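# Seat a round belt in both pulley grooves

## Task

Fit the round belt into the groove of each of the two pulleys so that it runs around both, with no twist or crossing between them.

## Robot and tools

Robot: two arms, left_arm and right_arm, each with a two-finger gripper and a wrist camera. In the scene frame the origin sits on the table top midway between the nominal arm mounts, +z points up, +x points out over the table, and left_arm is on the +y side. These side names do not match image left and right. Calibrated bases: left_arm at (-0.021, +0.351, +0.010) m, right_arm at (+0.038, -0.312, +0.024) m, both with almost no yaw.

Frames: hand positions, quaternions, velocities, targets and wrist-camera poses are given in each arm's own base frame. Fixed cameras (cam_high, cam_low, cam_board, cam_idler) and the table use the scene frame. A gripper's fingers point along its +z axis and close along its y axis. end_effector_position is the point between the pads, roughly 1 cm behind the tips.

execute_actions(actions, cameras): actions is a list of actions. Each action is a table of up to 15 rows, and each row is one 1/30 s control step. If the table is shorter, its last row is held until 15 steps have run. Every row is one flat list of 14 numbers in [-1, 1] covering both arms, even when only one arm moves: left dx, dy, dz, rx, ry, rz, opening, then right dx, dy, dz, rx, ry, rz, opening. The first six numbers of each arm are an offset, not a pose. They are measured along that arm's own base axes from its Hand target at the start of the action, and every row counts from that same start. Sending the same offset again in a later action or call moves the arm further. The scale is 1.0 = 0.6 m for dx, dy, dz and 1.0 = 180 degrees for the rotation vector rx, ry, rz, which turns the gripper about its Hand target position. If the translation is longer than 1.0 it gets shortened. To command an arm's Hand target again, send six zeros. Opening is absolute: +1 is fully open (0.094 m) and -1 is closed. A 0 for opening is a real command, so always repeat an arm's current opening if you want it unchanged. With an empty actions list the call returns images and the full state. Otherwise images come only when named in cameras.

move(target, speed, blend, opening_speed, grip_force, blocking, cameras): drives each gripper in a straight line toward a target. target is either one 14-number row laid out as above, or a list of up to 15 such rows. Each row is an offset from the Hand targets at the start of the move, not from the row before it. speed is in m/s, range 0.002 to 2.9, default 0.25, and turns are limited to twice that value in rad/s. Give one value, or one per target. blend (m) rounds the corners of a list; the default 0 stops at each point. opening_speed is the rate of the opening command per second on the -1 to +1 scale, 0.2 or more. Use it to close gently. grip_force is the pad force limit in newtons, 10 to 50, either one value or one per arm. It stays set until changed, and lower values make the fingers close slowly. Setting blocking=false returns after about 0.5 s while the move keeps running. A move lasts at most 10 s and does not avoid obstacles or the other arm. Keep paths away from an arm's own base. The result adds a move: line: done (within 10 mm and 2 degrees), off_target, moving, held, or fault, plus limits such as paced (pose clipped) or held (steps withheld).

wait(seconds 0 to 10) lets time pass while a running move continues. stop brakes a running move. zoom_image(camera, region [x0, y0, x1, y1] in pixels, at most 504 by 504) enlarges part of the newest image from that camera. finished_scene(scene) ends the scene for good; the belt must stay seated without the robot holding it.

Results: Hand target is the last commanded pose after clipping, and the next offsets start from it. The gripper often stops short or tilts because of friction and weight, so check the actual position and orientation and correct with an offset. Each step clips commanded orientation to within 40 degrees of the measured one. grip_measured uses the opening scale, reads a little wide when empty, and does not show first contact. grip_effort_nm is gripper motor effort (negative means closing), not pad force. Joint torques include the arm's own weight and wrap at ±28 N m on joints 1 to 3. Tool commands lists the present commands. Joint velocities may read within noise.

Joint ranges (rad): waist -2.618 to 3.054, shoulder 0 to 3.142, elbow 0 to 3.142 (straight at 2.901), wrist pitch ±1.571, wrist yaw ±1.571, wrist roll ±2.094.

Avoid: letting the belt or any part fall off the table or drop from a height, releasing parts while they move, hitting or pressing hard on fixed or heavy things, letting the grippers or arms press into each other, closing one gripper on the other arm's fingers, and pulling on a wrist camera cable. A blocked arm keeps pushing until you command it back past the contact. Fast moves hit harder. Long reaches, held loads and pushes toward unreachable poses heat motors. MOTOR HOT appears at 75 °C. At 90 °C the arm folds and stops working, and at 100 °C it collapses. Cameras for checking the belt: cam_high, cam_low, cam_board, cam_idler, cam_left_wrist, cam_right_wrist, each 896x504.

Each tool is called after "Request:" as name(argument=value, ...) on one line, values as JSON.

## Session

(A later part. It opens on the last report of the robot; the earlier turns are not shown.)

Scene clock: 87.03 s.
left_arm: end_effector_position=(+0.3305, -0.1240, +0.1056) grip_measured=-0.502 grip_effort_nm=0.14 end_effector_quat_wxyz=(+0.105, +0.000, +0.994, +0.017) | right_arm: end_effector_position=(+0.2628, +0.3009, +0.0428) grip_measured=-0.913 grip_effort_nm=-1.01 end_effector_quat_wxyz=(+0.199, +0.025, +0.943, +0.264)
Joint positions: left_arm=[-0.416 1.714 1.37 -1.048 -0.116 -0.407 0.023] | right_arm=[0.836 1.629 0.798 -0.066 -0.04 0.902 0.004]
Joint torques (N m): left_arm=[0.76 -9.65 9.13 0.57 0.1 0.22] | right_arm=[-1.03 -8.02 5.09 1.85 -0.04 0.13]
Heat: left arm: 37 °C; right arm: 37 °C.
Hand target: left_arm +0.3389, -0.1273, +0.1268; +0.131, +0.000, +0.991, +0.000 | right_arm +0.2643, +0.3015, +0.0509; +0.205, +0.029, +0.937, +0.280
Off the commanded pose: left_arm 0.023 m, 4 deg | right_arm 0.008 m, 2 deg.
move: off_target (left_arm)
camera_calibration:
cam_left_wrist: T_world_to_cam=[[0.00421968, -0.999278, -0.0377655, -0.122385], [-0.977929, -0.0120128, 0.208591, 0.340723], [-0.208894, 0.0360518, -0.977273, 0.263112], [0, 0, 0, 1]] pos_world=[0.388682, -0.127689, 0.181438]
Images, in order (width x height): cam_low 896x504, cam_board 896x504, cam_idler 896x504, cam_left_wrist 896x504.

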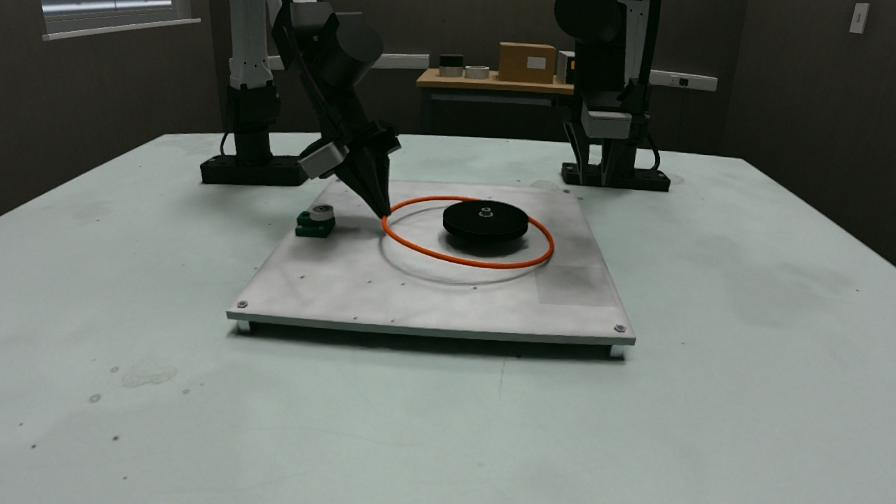

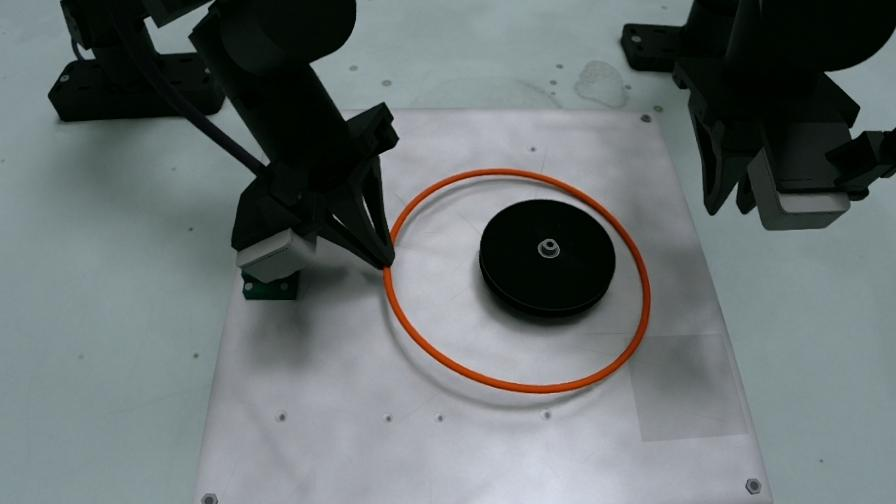

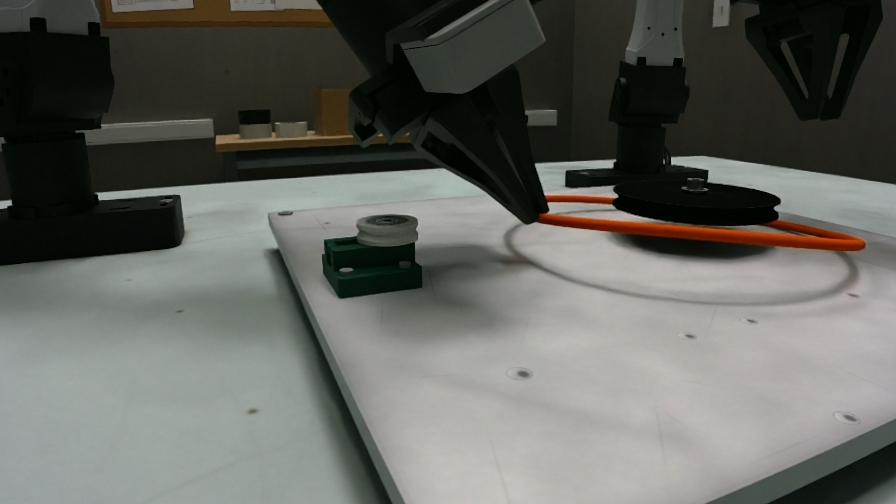

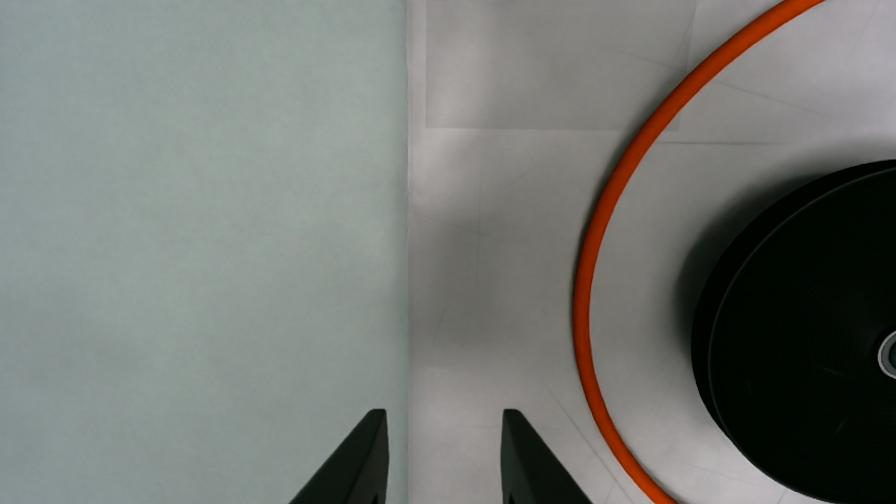

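Request:
move(target=[0,0,0,0,0,0,-0.5,0,0,0.0,0.0,0.036,0,-0.93], speed=0.07, cameras=["cam_low","cam_board","cam_idler"])

Request:
zoom_image(camera="cam_idler", region=[500, 120, 880, 320])

Request:
zoom_image(camera="cam_low", region=[360, 160, 580, 300])

Scene clock: 90.20 s.
left_arm: end_effector_position=(+0.3305, -0.1240, +0.1056) grip_measured=-0.502 grip_effort_nm=0.14 end_effector_quat_wxyz=(+0.105, +0.000, +0.994, +0.017) | right_arm: end_effector_position=(+0.2584, +0.2962, +0.0436) grip_measured=-0.913 grip_effort_nm=-1.01 end_effector_quat_wxyz=(+0.151, +0.040, +0.951, +0.268)
Joint positions: left_arm=[-0.416 1.714 1.37 -1.048 -0.116 -0.407 0.023] | right_arm=[0.797 1.629 0.838 -0.165 -0.127 0.922 0.004]
Joint torques (N m): left_arm=[0.76 -9.66 9.13 0.57 0.09 0.22] | right_arm=[-0.73 -5.59 8.39 1.47 -0.12 0.15]
Heat: left arm: 37 °C; right arm: 38 °C.
Hand target: left_arm +0.3389, -0.1273, +0.1268; +0.131, +0.000, +0.991, +0.000 | right_arm +0.2643, +0.3016, +0.0510; +0.152, +0.044, +0.947, +0.278
Off the commanded pose: left_arm 0.023 m, 4 deg | right_arm 0.011 m, 1 deg.
move: off_target (left_arm, right_arm)
Images, in order (width x height): cam_low 896x504, cam_board 896x504, cam_idler 896x504.

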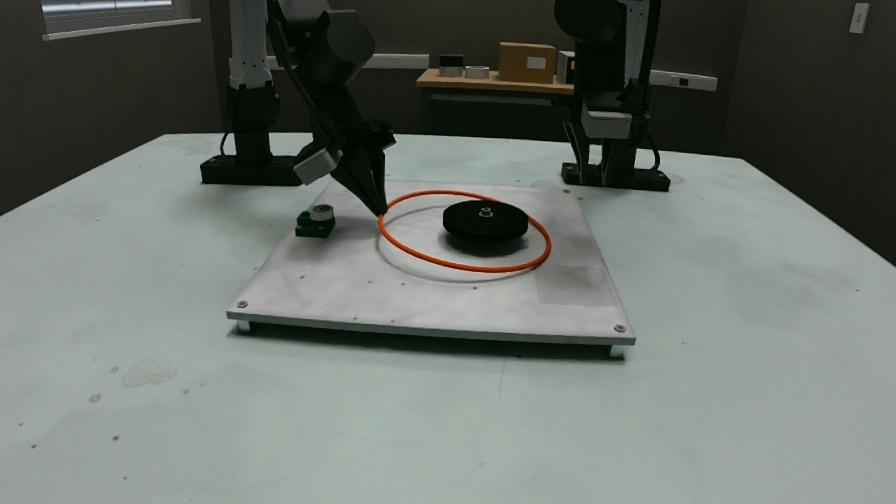

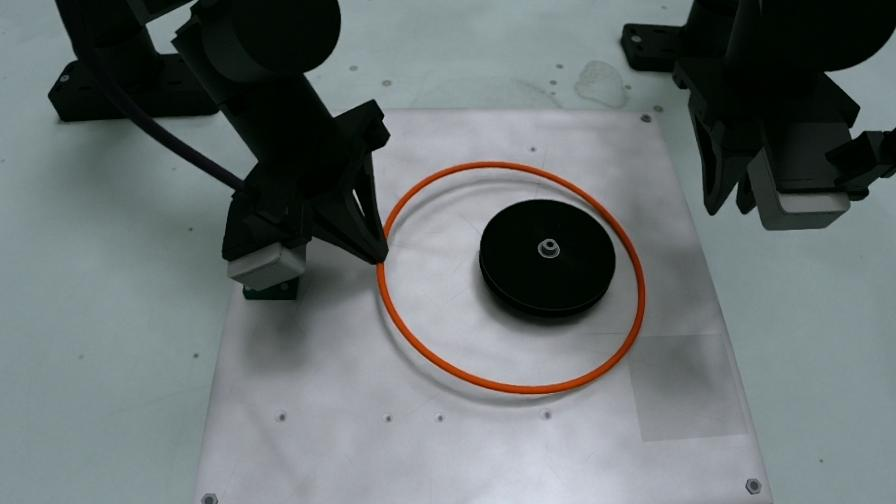

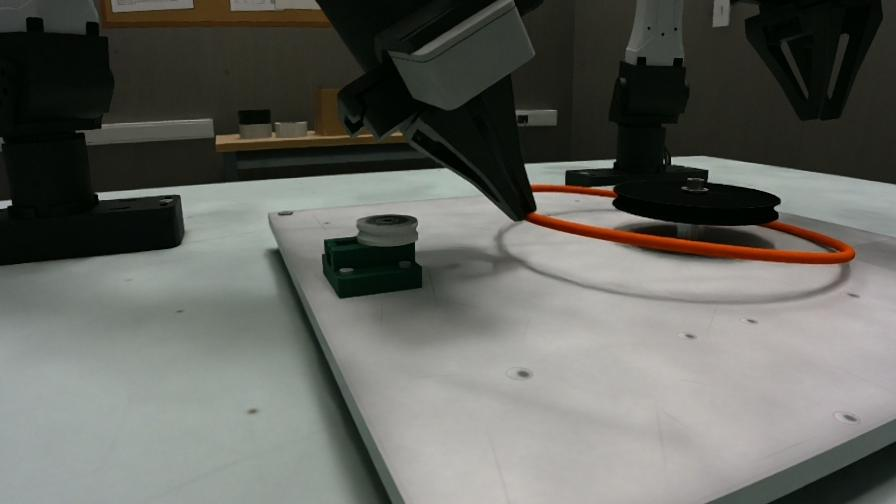

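Scaled by 1.326 from the camera's 896x504 image, which has a finer 1280x720 frame.

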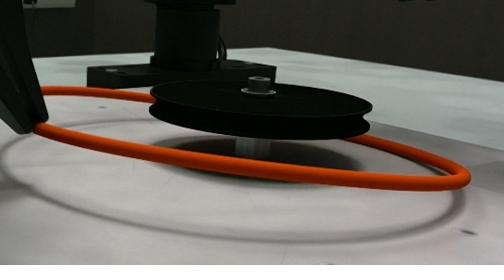

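Scaled by 2.291 from the camera's 896x504 image, which has a finer 1280x720 frame.

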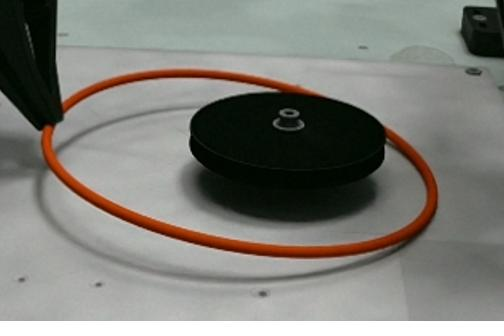

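Request:
move(target=[0,0,0,0,0,0,-0.5,-0.022,0.003,0.0,0.03,-0.018,0,-0.93], speed=0.07, cameras=["cam_low","cam_board","cam_idler"])

Request:
zoom_image(camera="cam_idler", region=[500, 120, 880, 320])

Request:
zoom_image(camera="cam_low", region=[360, 160, 580, 300])

Scene clock: 92.53 s.
left_arm: end_effector_position=(+0.3305, -0.1240, +0.1056) grip_measured=-0.502 grip_effort_nm=0.14 end_effector_quat_wxyz=(+0.105, +0.000, +0.994, +0.017) | right_arm: end_effector_position=(+0.2535, +0.2995, +0.0430) grip_measured=-0.913 grip_effort_nm=-1.01 end_effector_quat_wxyz=(+0.172, +0.047, +0.935, +0.307)
Joint positions: left_arm=[-0.416 1.714 1.37 -1.048 -0.116 -0.407 0.023] | right_arm=[0.81 1.595 0.73 0.005 -0.132 0.958 0.004]
Joint torques (N m): left_arm=[0.76 -9.63 9.13 0.57 0.1 0.22] | right_arm=[0.46 -7.64 5.18 1.89 -0.12 0.19]
Heat: left arm: 37 °C; right arm: 38 °C.
Hand target: left_arm +0.3389, -0.1273, +0.1268; +0.131, +0.000, +0.991, +0.000 | right_arm +0.2510, +0.3034, +0.0509; +0.176, +0.044, +0.929, +0.323
Off the commanded pose: left_arm 0.023 m, 4 deg | right_arm 0.009 m, 2 deg.
move: off_target (left_arm)
Images, in order (width x height): cam_low 896x504, cam_board 896x504, cam_idler 896x504.

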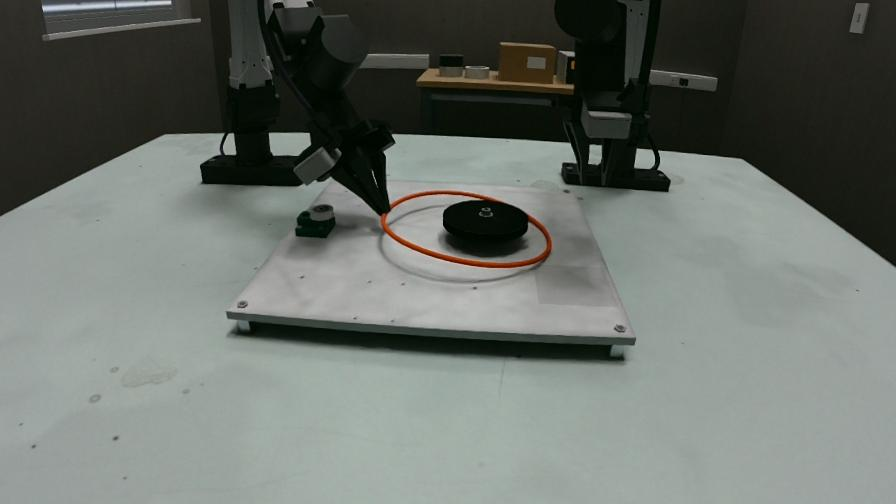

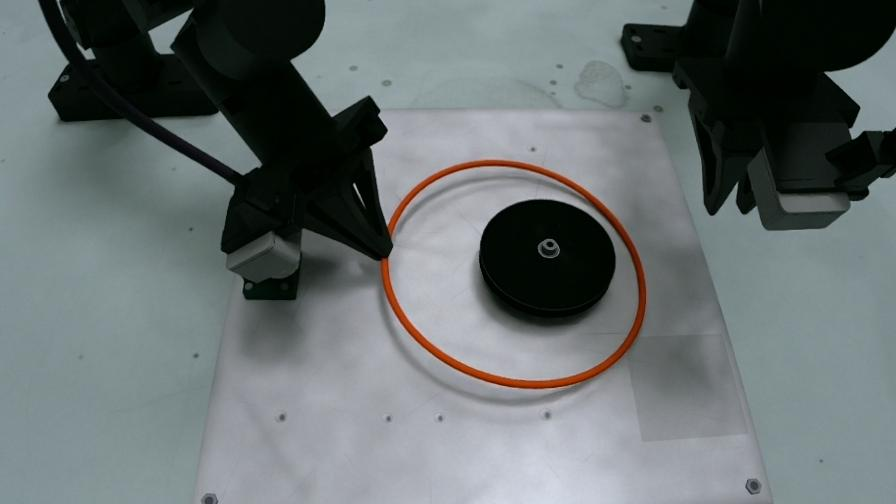

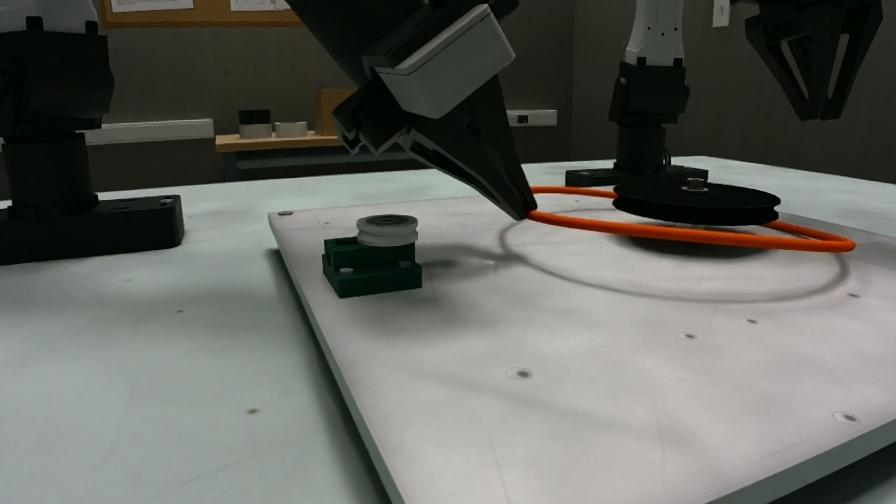

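Scaled by 1.326 from the camera's 896x504 image, which has a finer 1280x720 frame.

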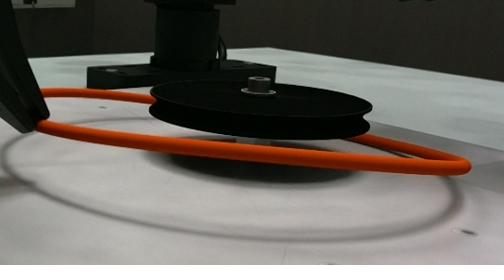

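Scaled by 2.291 from the camera's 896x504 image, which has a finer 1280x720 frame.

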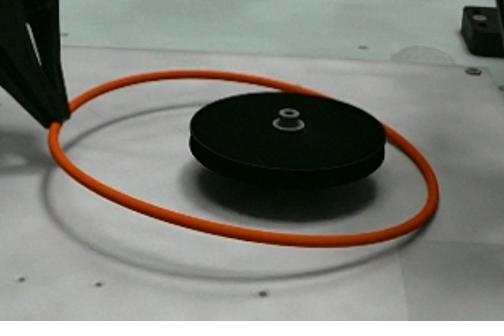

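Request:
move(target=[0,0,0,0,0,0,-0.5,-0.014,-0.052,0.0,0,0,0,-0.93], speed=0.05, cameras=["cam_low","cam_board","cam_idler","cam_left_wrist"])

Request:
zoom_image(camera="cam_idler", region=[560, 140, 840, 280])

Request:
zoom_image(camera="cam_low", region=[360, 160, 580, 300])

Scene clock: 94.43 s.
left_arm: end_effector_position=(+0.3305, -0.1240, +0.1056) grip_measured=-0.502 grip_effort_nm=0.14 end_effector_quat_wxyz=(+0.105, +0.000, +0.994, +0.017) | right_arm: end_effector_position=(+0.2442, +0.2739, +0.0475) grip_measured=-0.913 grip_effort_nm=-1.01 end_effector_quat_wxyz=(+0.175, +0.048, +0.931, +0.317)
Joint positions: left_arm=[-0.416 1.714 1.37 -1.048 -0.116 -0.407 0.023] | right_arm=[0.762 1.483 0.629 0.007 -0.17 0.93 0.004]
Joint torques (N m): left_arm=[0.76 -9.65 9.13 0.57 0.09 0.22] | right_arm=[-0.83 -6.68 5.15 1.7 -0.13 0.05]
Motor temperatures (°C): left_arm=[27 38 35 32 25 25 27] | right_arm=[26 38 33 31 24 27 27]
Heat: left arm: 38 °C; right arm: 38 °C.
Hand target: left_arm +0.3389, -0.1273, +0.1268; +0.131, +0.000, +0.991, +0.000 | right_arm +0.2427, +0.2722, +0.0510; +0.176, +0.043, +0.929, +0.323
Off the commanded pose: left_arm 0.023 m, 4 deg | right_arm 0.004 m, 1 deg.
move: off_target (left_arm)
camera_calibration:
cam_left_wrist: T_world_to_cam=[[0.00421968, -0.999278, -0.0377655, -0.122385], [-0.977929, -0.0120128, 0.208591, 0.340723], [-0.208894, 0.0360518, -0.977273, 0.263112], [0, 0, 0, 1]] pos_world=[0.388682, -0.127689, 0.181438]
Images, in order (width x height): cam_low 896x504, cam_board 896x504, cam_idler 896x504, cam_left_wrist 896x504.

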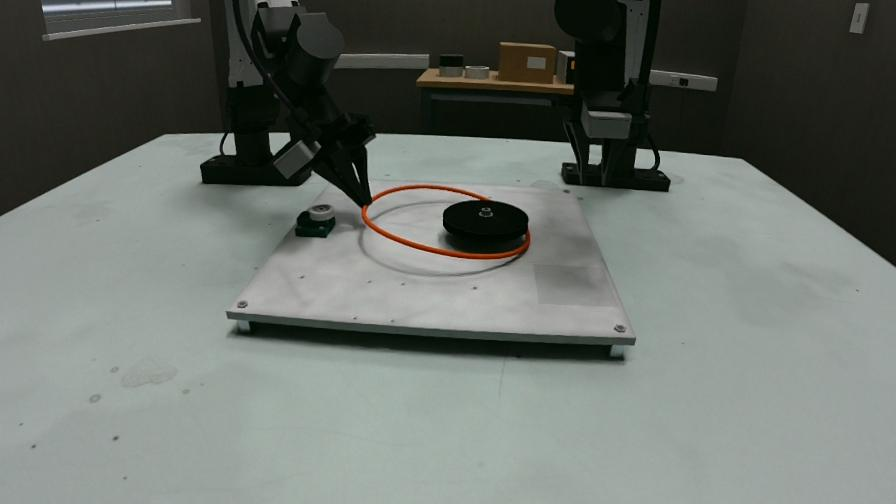

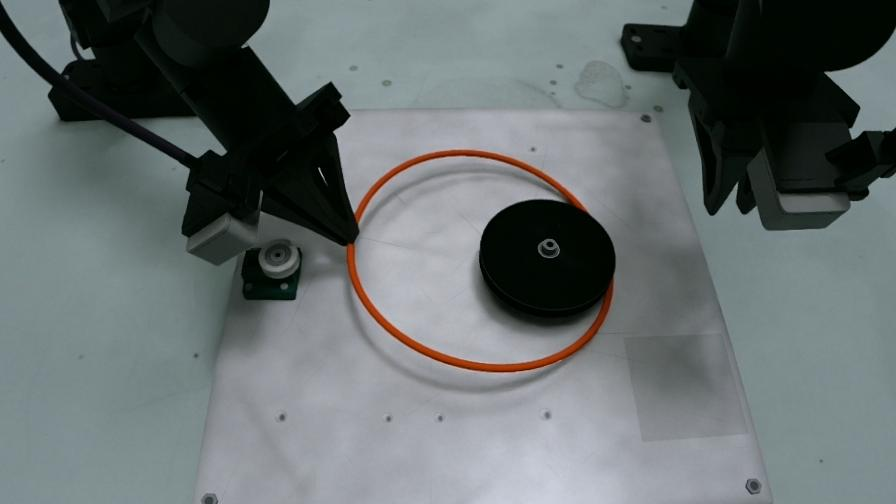

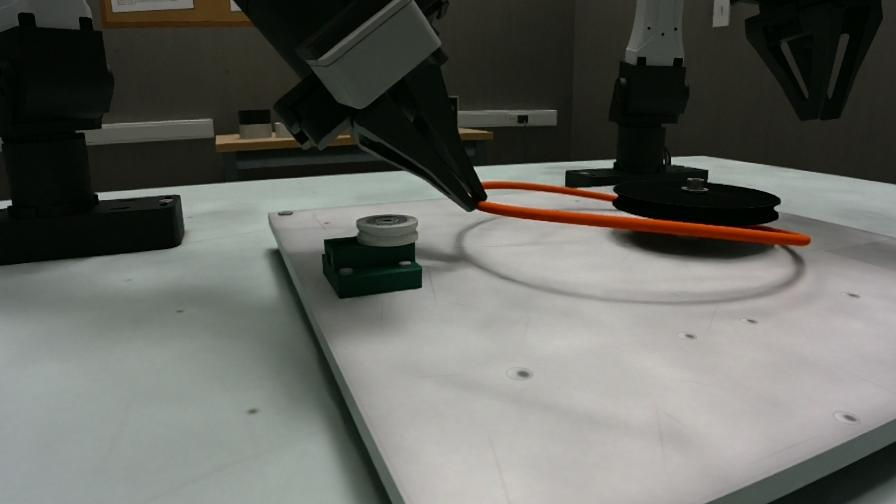

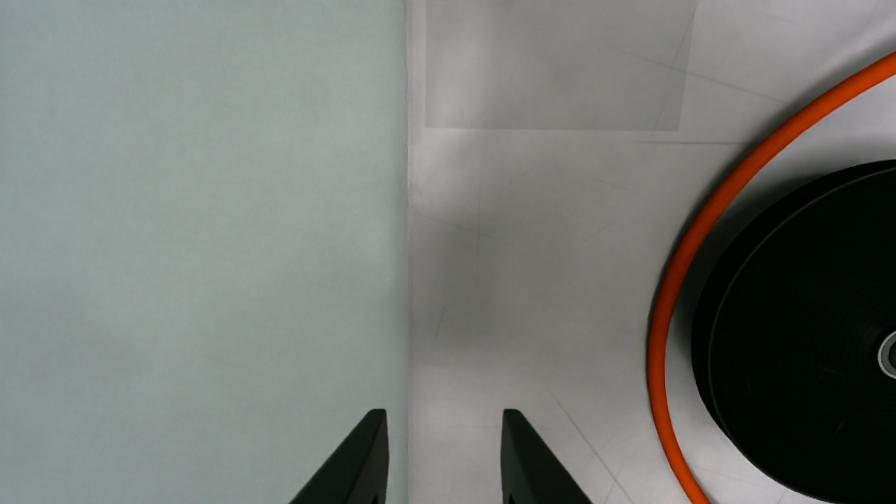

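Scaled by 1.800 from the camera's 896x504 image, which has a finer 1280x720 frame.

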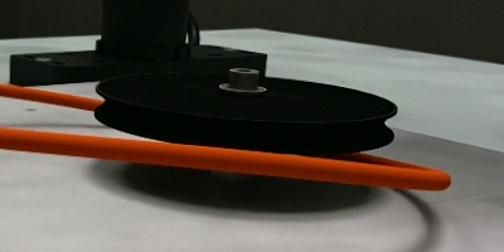

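Scaled by 2.291 from the camera's 896x504 image, which has a finer 1280x720 frame.

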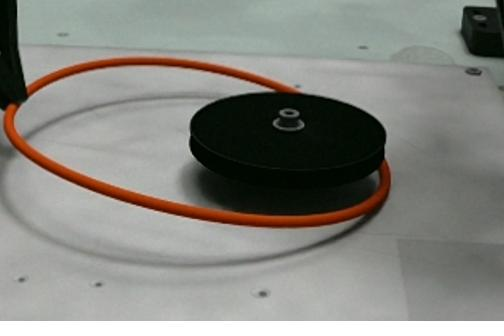

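Request:
move(target=[0,0,0,0,0,0,-0.5,0,0.0,0.0,0.024,0,0,-0.93], speed=0.05, cameras=["cam_low","cam_board","cam_idler"])

Request:
zoom_image(camera="cam_idler", region=[560, 140, 840, 280])

Request:
zoom_image(camera="cam_low", region=[360, 160, 580, 300])

Scene clock: 96.73 s.
left_arm: end_effector_position=(+0.3305, -0.1240, +0.1056) grip_measured=-0.502 grip_effort_nm=0.14 end_effector_quat_wxyz=(+0.105, +0.000, +0.994, +0.017) | right_arm: end_effector_position=(+0.2416, +0.2718, +0.0443) grip_measured=-0.913 grip_effort_nm=-1.01 end_effector_quat_wxyz=(+0.169, +0.049, +0.922, +0.345)
Joint positions: left_arm=[-0.416 1.714 1.37 -1.048 -0.116 -0.407 0.023] | right_arm=[0.735 1.477 0.572 0.095 -0.23 0.932 0.004]
Joint torques (N m): left_arm=[0.77 -9.65 9.13 0.57 0.1 0.22] | right_arm=[-0.75 -6.27 5.07 1.97 -0.2 0.13]
Heat: left arm: 38 °C; right arm: 38 °C.
Hand target: left_arm +0.3389, -0.1273, +0.1268; +0.131, +0.000, +0.991, +0.000 | right_arm +0.2427, +0.2721, +0.0509; +0.174, +0.050, +0.916, +0.358
Off the commanded pose: left_arm 0.023 m, 4 deg | right_arm 0.007 m, 2 deg.
move: off_target (left_arm)
Images, in order (width x height): cam_low 896x504, cam_board 896x504, cam_idler 896x504.

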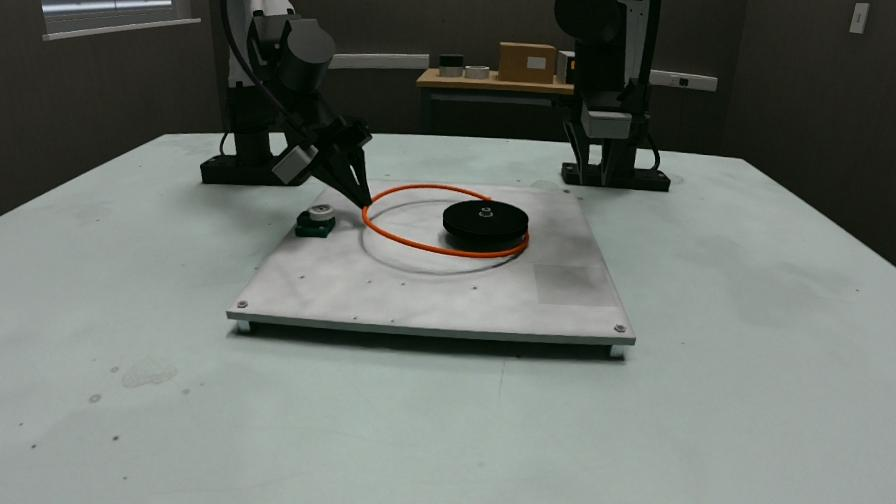

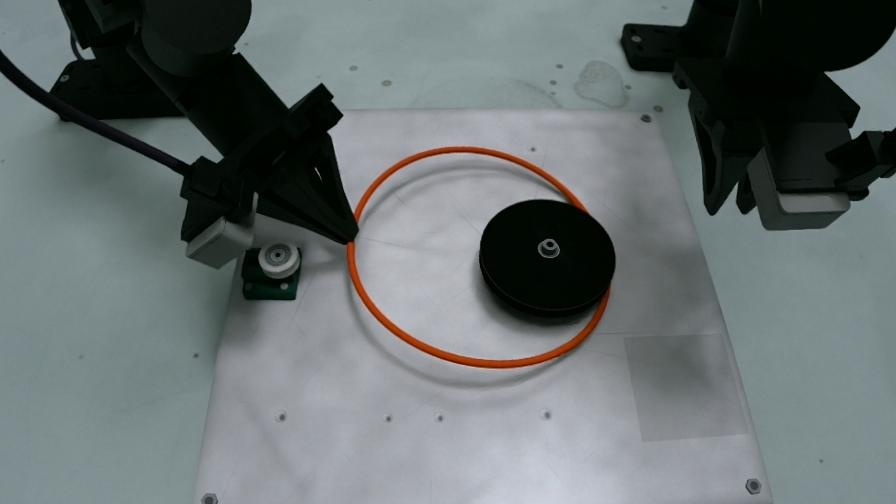

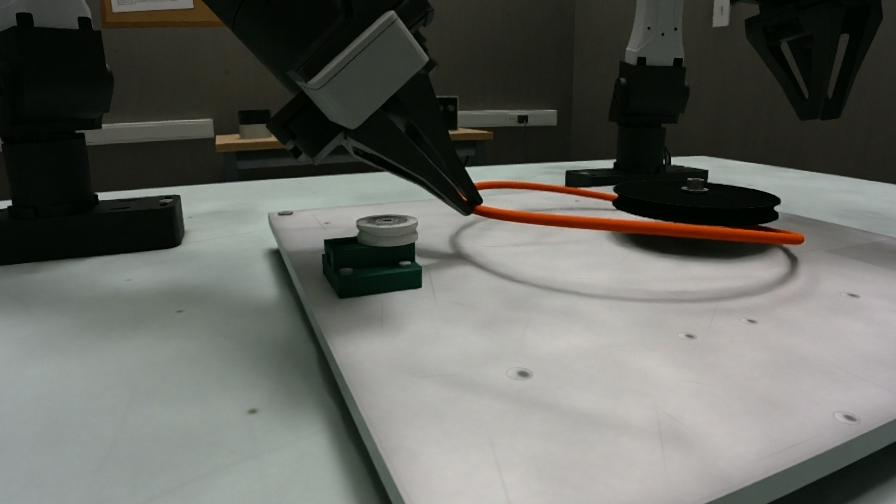

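Scaled by 1.800 from the camera's 896x504 image, which has a finer 1280x720 frame.

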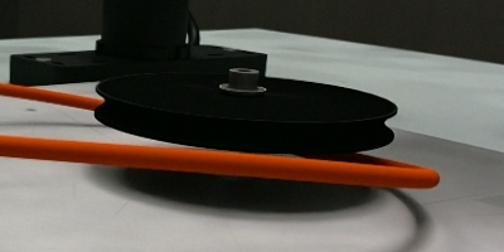

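Scaled by 2.291 from the camera's 896x504 image, which has a finer 1280x720 frame.

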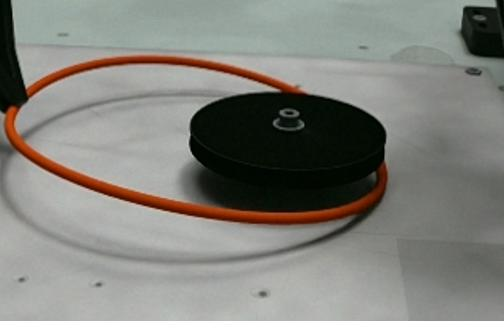

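Request:
move(target=[[0,0,0,0,0,0,-0.5,-0.006,0.033,0.0,0,0,0,-0.93],[0,0,0,0,0,0,-0.5,-0.006,0.033,0.022,0.012,0,0,-0.93]], speed=0.05, cameras=["cam_low","cam_board","cam_idler","cam_left_wrist"])

Request:
zoom_image(camera="cam_idler", region=[560, 140, 840, 280])

Request:
zoom_image(camera="cam_low", region=[360, 160, 580, 300])

Scene clock: 99.23 s.
left_arm: end_effector_position=(+0.3305, -0.1240, +0.1056) grip_measured=-0.502 grip_effort_nm=0.14 end_effector_quat_wxyz=(+0.105, +0.000, +0.994, +0.017) | right_arm: end_effector_position=(+0.2305, +0.2852, +0.0466) grip_measured=-0.913 grip_effort_nm=-1.01 end_effector_quat_wxyz=(+0.160, +0.052, +0.920, +0.355)
Joint positions: left_arm=[-0.416 1.714 1.37 -1.048 -0.116 -0.407 0.023] | right_arm=[0.789 1.477 0.572 0.112 -0.216 0.991 0.004]
Joint torques (N m): left_arm=[0.77 -9.66 9.14 0.57 0.09 0.22] | right_arm=[-0.83 -6.2 7.83 1.88 -0.08 0.17]
Heat: left arm: 38 °C; right arm: 37 °C.
Hand target: left_arm +0.3389, -0.1273, +0.1268; +0.131, +0.000, +0.991, +0.000 | right_arm +0.2390, +0.2919, +0.0641; +0.173, +0.053, +0.909, +0.375
Off the commanded pose: left_arm 0.023 m, 4 deg | right_arm 0.021 m, 3 deg.
move: off_target (left_arm, right_arm)
camera_calibration:
cam_left_wrist: T_world_to_cam=[[0.00421968, -0.999278, -0.0377655, -0.122385], [-0.977929, -0.0120128, 0.208591, 0.340723], [-0.208894, 0.0360518, -0.977273, 0.263112], [0, 0, 0, 1]] pos_world=[0.388682, -0.127689, 0.181438]
Images, in order (width x height): cam_low 896x504, cam_board 896x504, cam_idler 896x504, cam_left_wrist 896x504.

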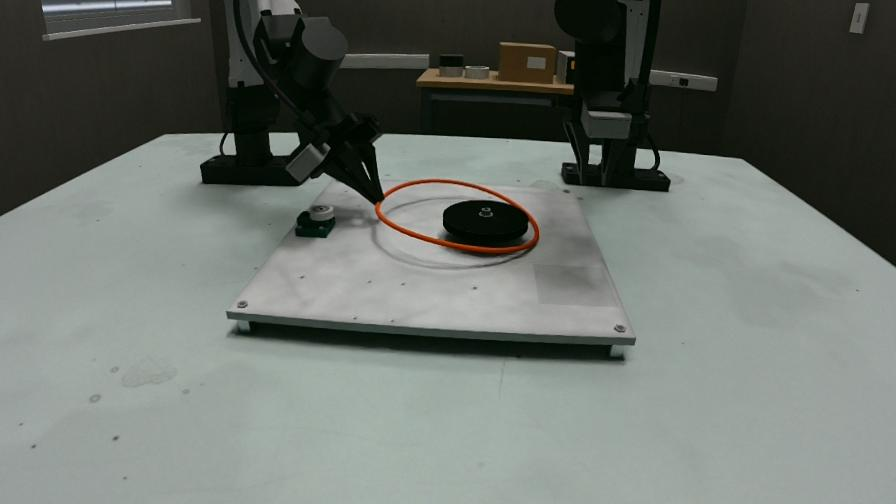

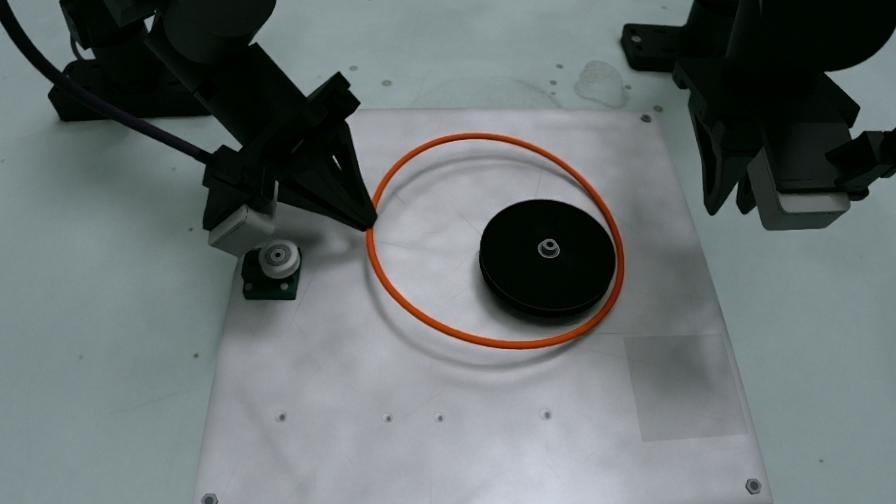

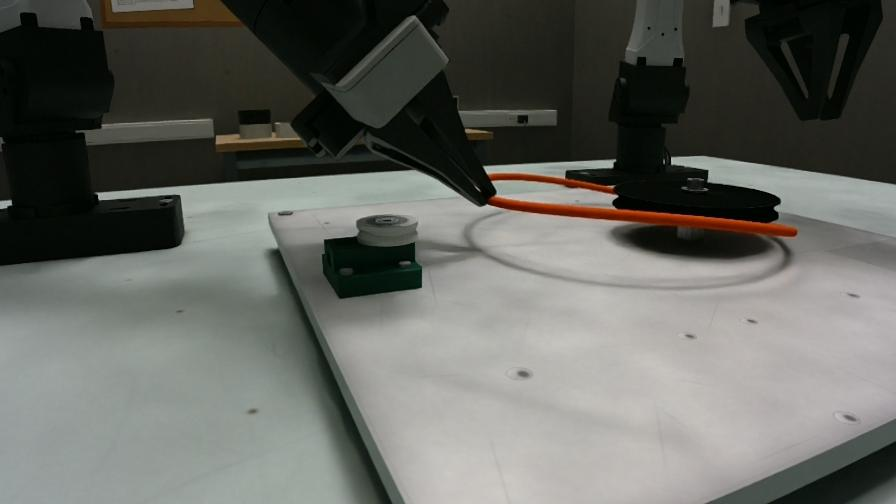

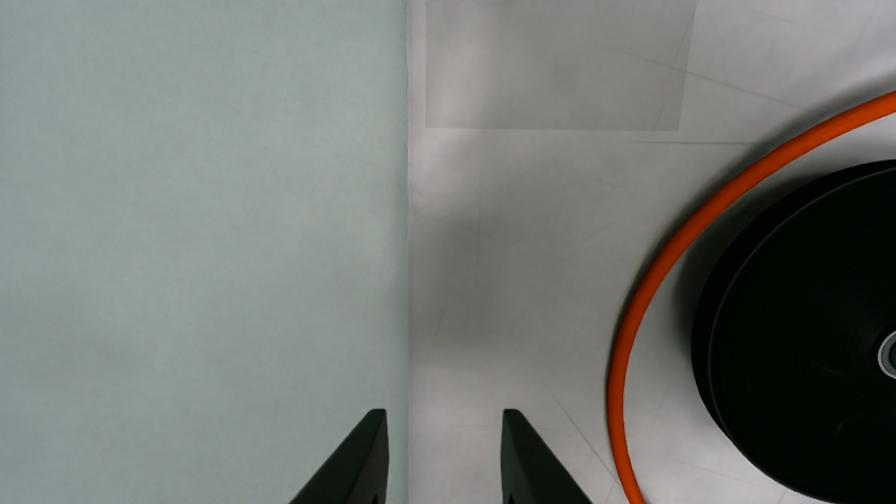

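Scaled by 1.800 from the camera's 896x504 image, which has a finer 1280x720 frame.

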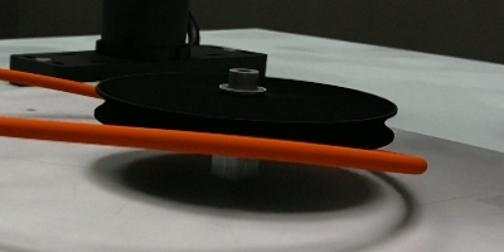

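Scaled by 2.291 from the camera's 896x504 image, which has a finer 1280x720 frame.

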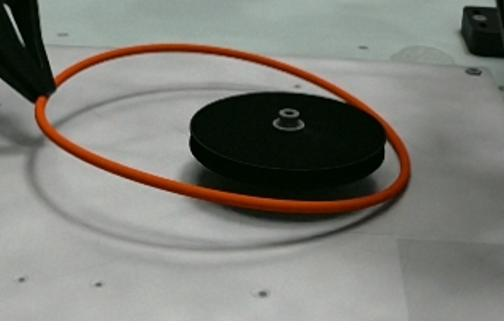

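Request:
move(target=[0,0,0,0,0,0,-0.5,0.007,0,0,0,0,0,-0.93], speed=0.05, cameras=["cam_low","cam_board","cam_idler","cam_left_wrist"])

Request:
zoom_image(camera="cam_idler", region=[560, 140, 840, 280])

Request:
zoom_image(camera="cam_low", region=[360, 160, 580, 300])

Scene clock: 100.97 s.
left_arm: end_effector_position=(+0.3305, -0.1240, +0.1056) grip_measured=-0.502 grip_effort_nm=0.14 end_effector_quat_wxyz=(+0.105, +0.000, +0.994, +0.017) | right_arm: end_effector_position=(+0.2333, +0.2829, +0.0466) grip_measured=-0.913 grip_effort_nm=-1.01 end_effector_quat_wxyz=(+0.161, +0.057, +0.919, +0.355)
Joint positions: left_arm=[-0.416 1.714 1.37 -1.048 -0.116 -0.407 0.023] | right_arm=[0.778 1.477 0.572 0.112 -0.218 0.992 0.004]
Joint torques (N m): left_arm=[0.76 -9.65 9.13 0.57 0.09 0.22] | right_arm=[-0.99 -5.38 8.64 1.83 -0.16 0.01]
Heat: left arm: 38 °C; right arm: 37 °C.
Hand target: left_arm +0.3389, -0.1273, +0.1268; +0.131, +0.000, +0.991, +0.000 | right_arm +0.2432, +0.2920, +0.0641; +0.173, +0.053, +0.909, +0.375
Off the commanded pose: left_arm 0.023 m, 4 deg | right_arm 0.022 m, 3 deg.
move: off_target (left_arm, right_arm)
camera_calibration:
cam_left_wrist: T_world_to_cam=[[0.00421968, -0.999278, -0.0377655, -0.122385], [-0.977929, -0.0120128, 0.208591, 0.340723], [-0.208894, 0.0360518, -0.977273, 0.263112], [0, 0, 0, 1]] pos_world=[0.388682, -0.127689, 0.181438]
Images, in order (width x height): cam_low 896x504, cam_board 896x504, cam_idler 896x504, cam_left_wrist 896x504.

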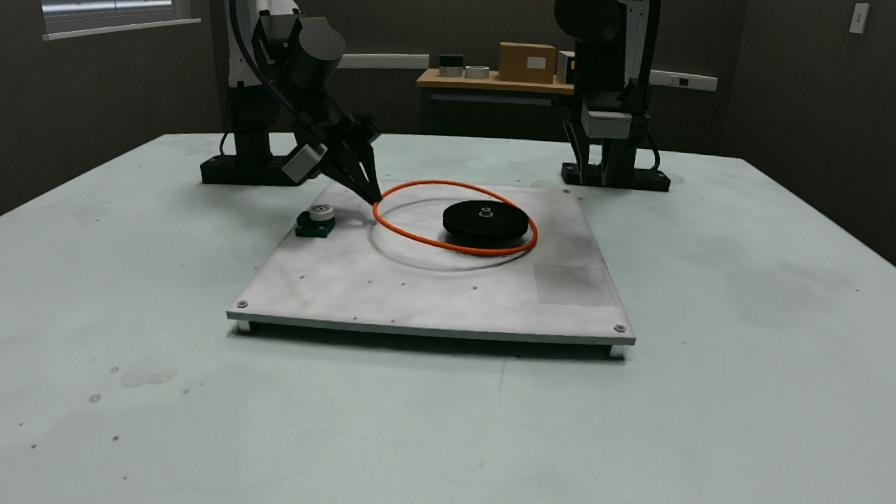

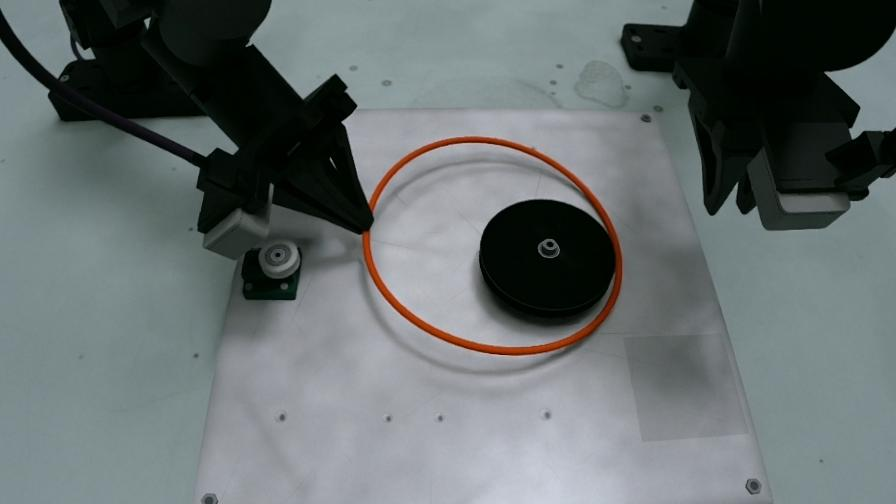

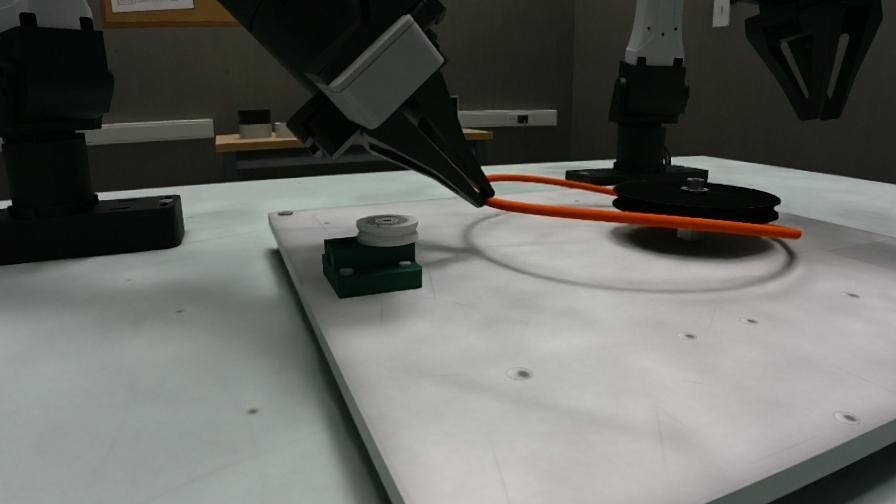

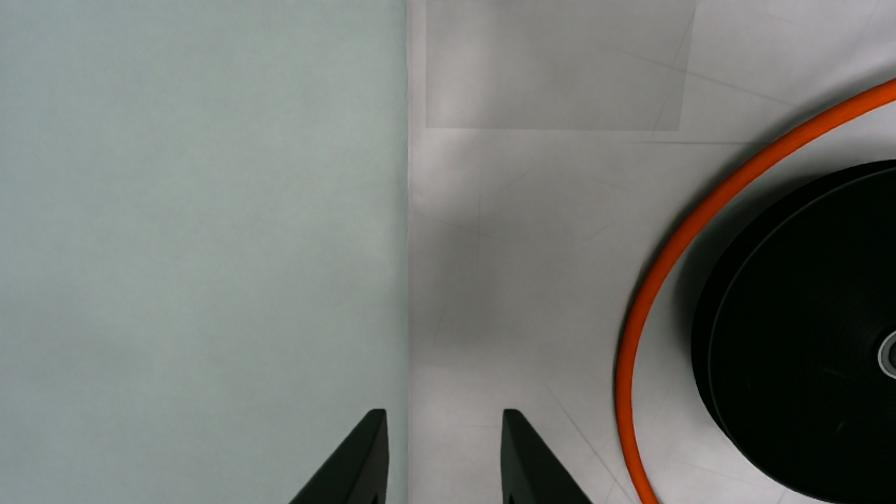

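Scaled by 1.800 from the camera's 896x504 image, which has a finer 1280x720 frame.

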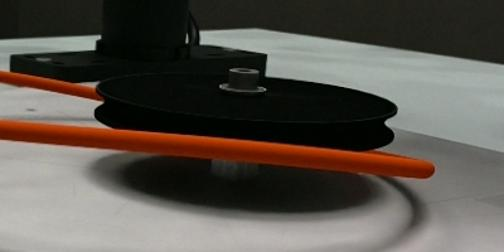

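Scaled by 2.291 from the camera's 896x504 image, which has a finer 1280x720 frame.

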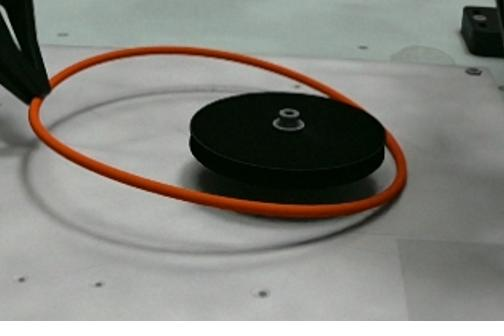

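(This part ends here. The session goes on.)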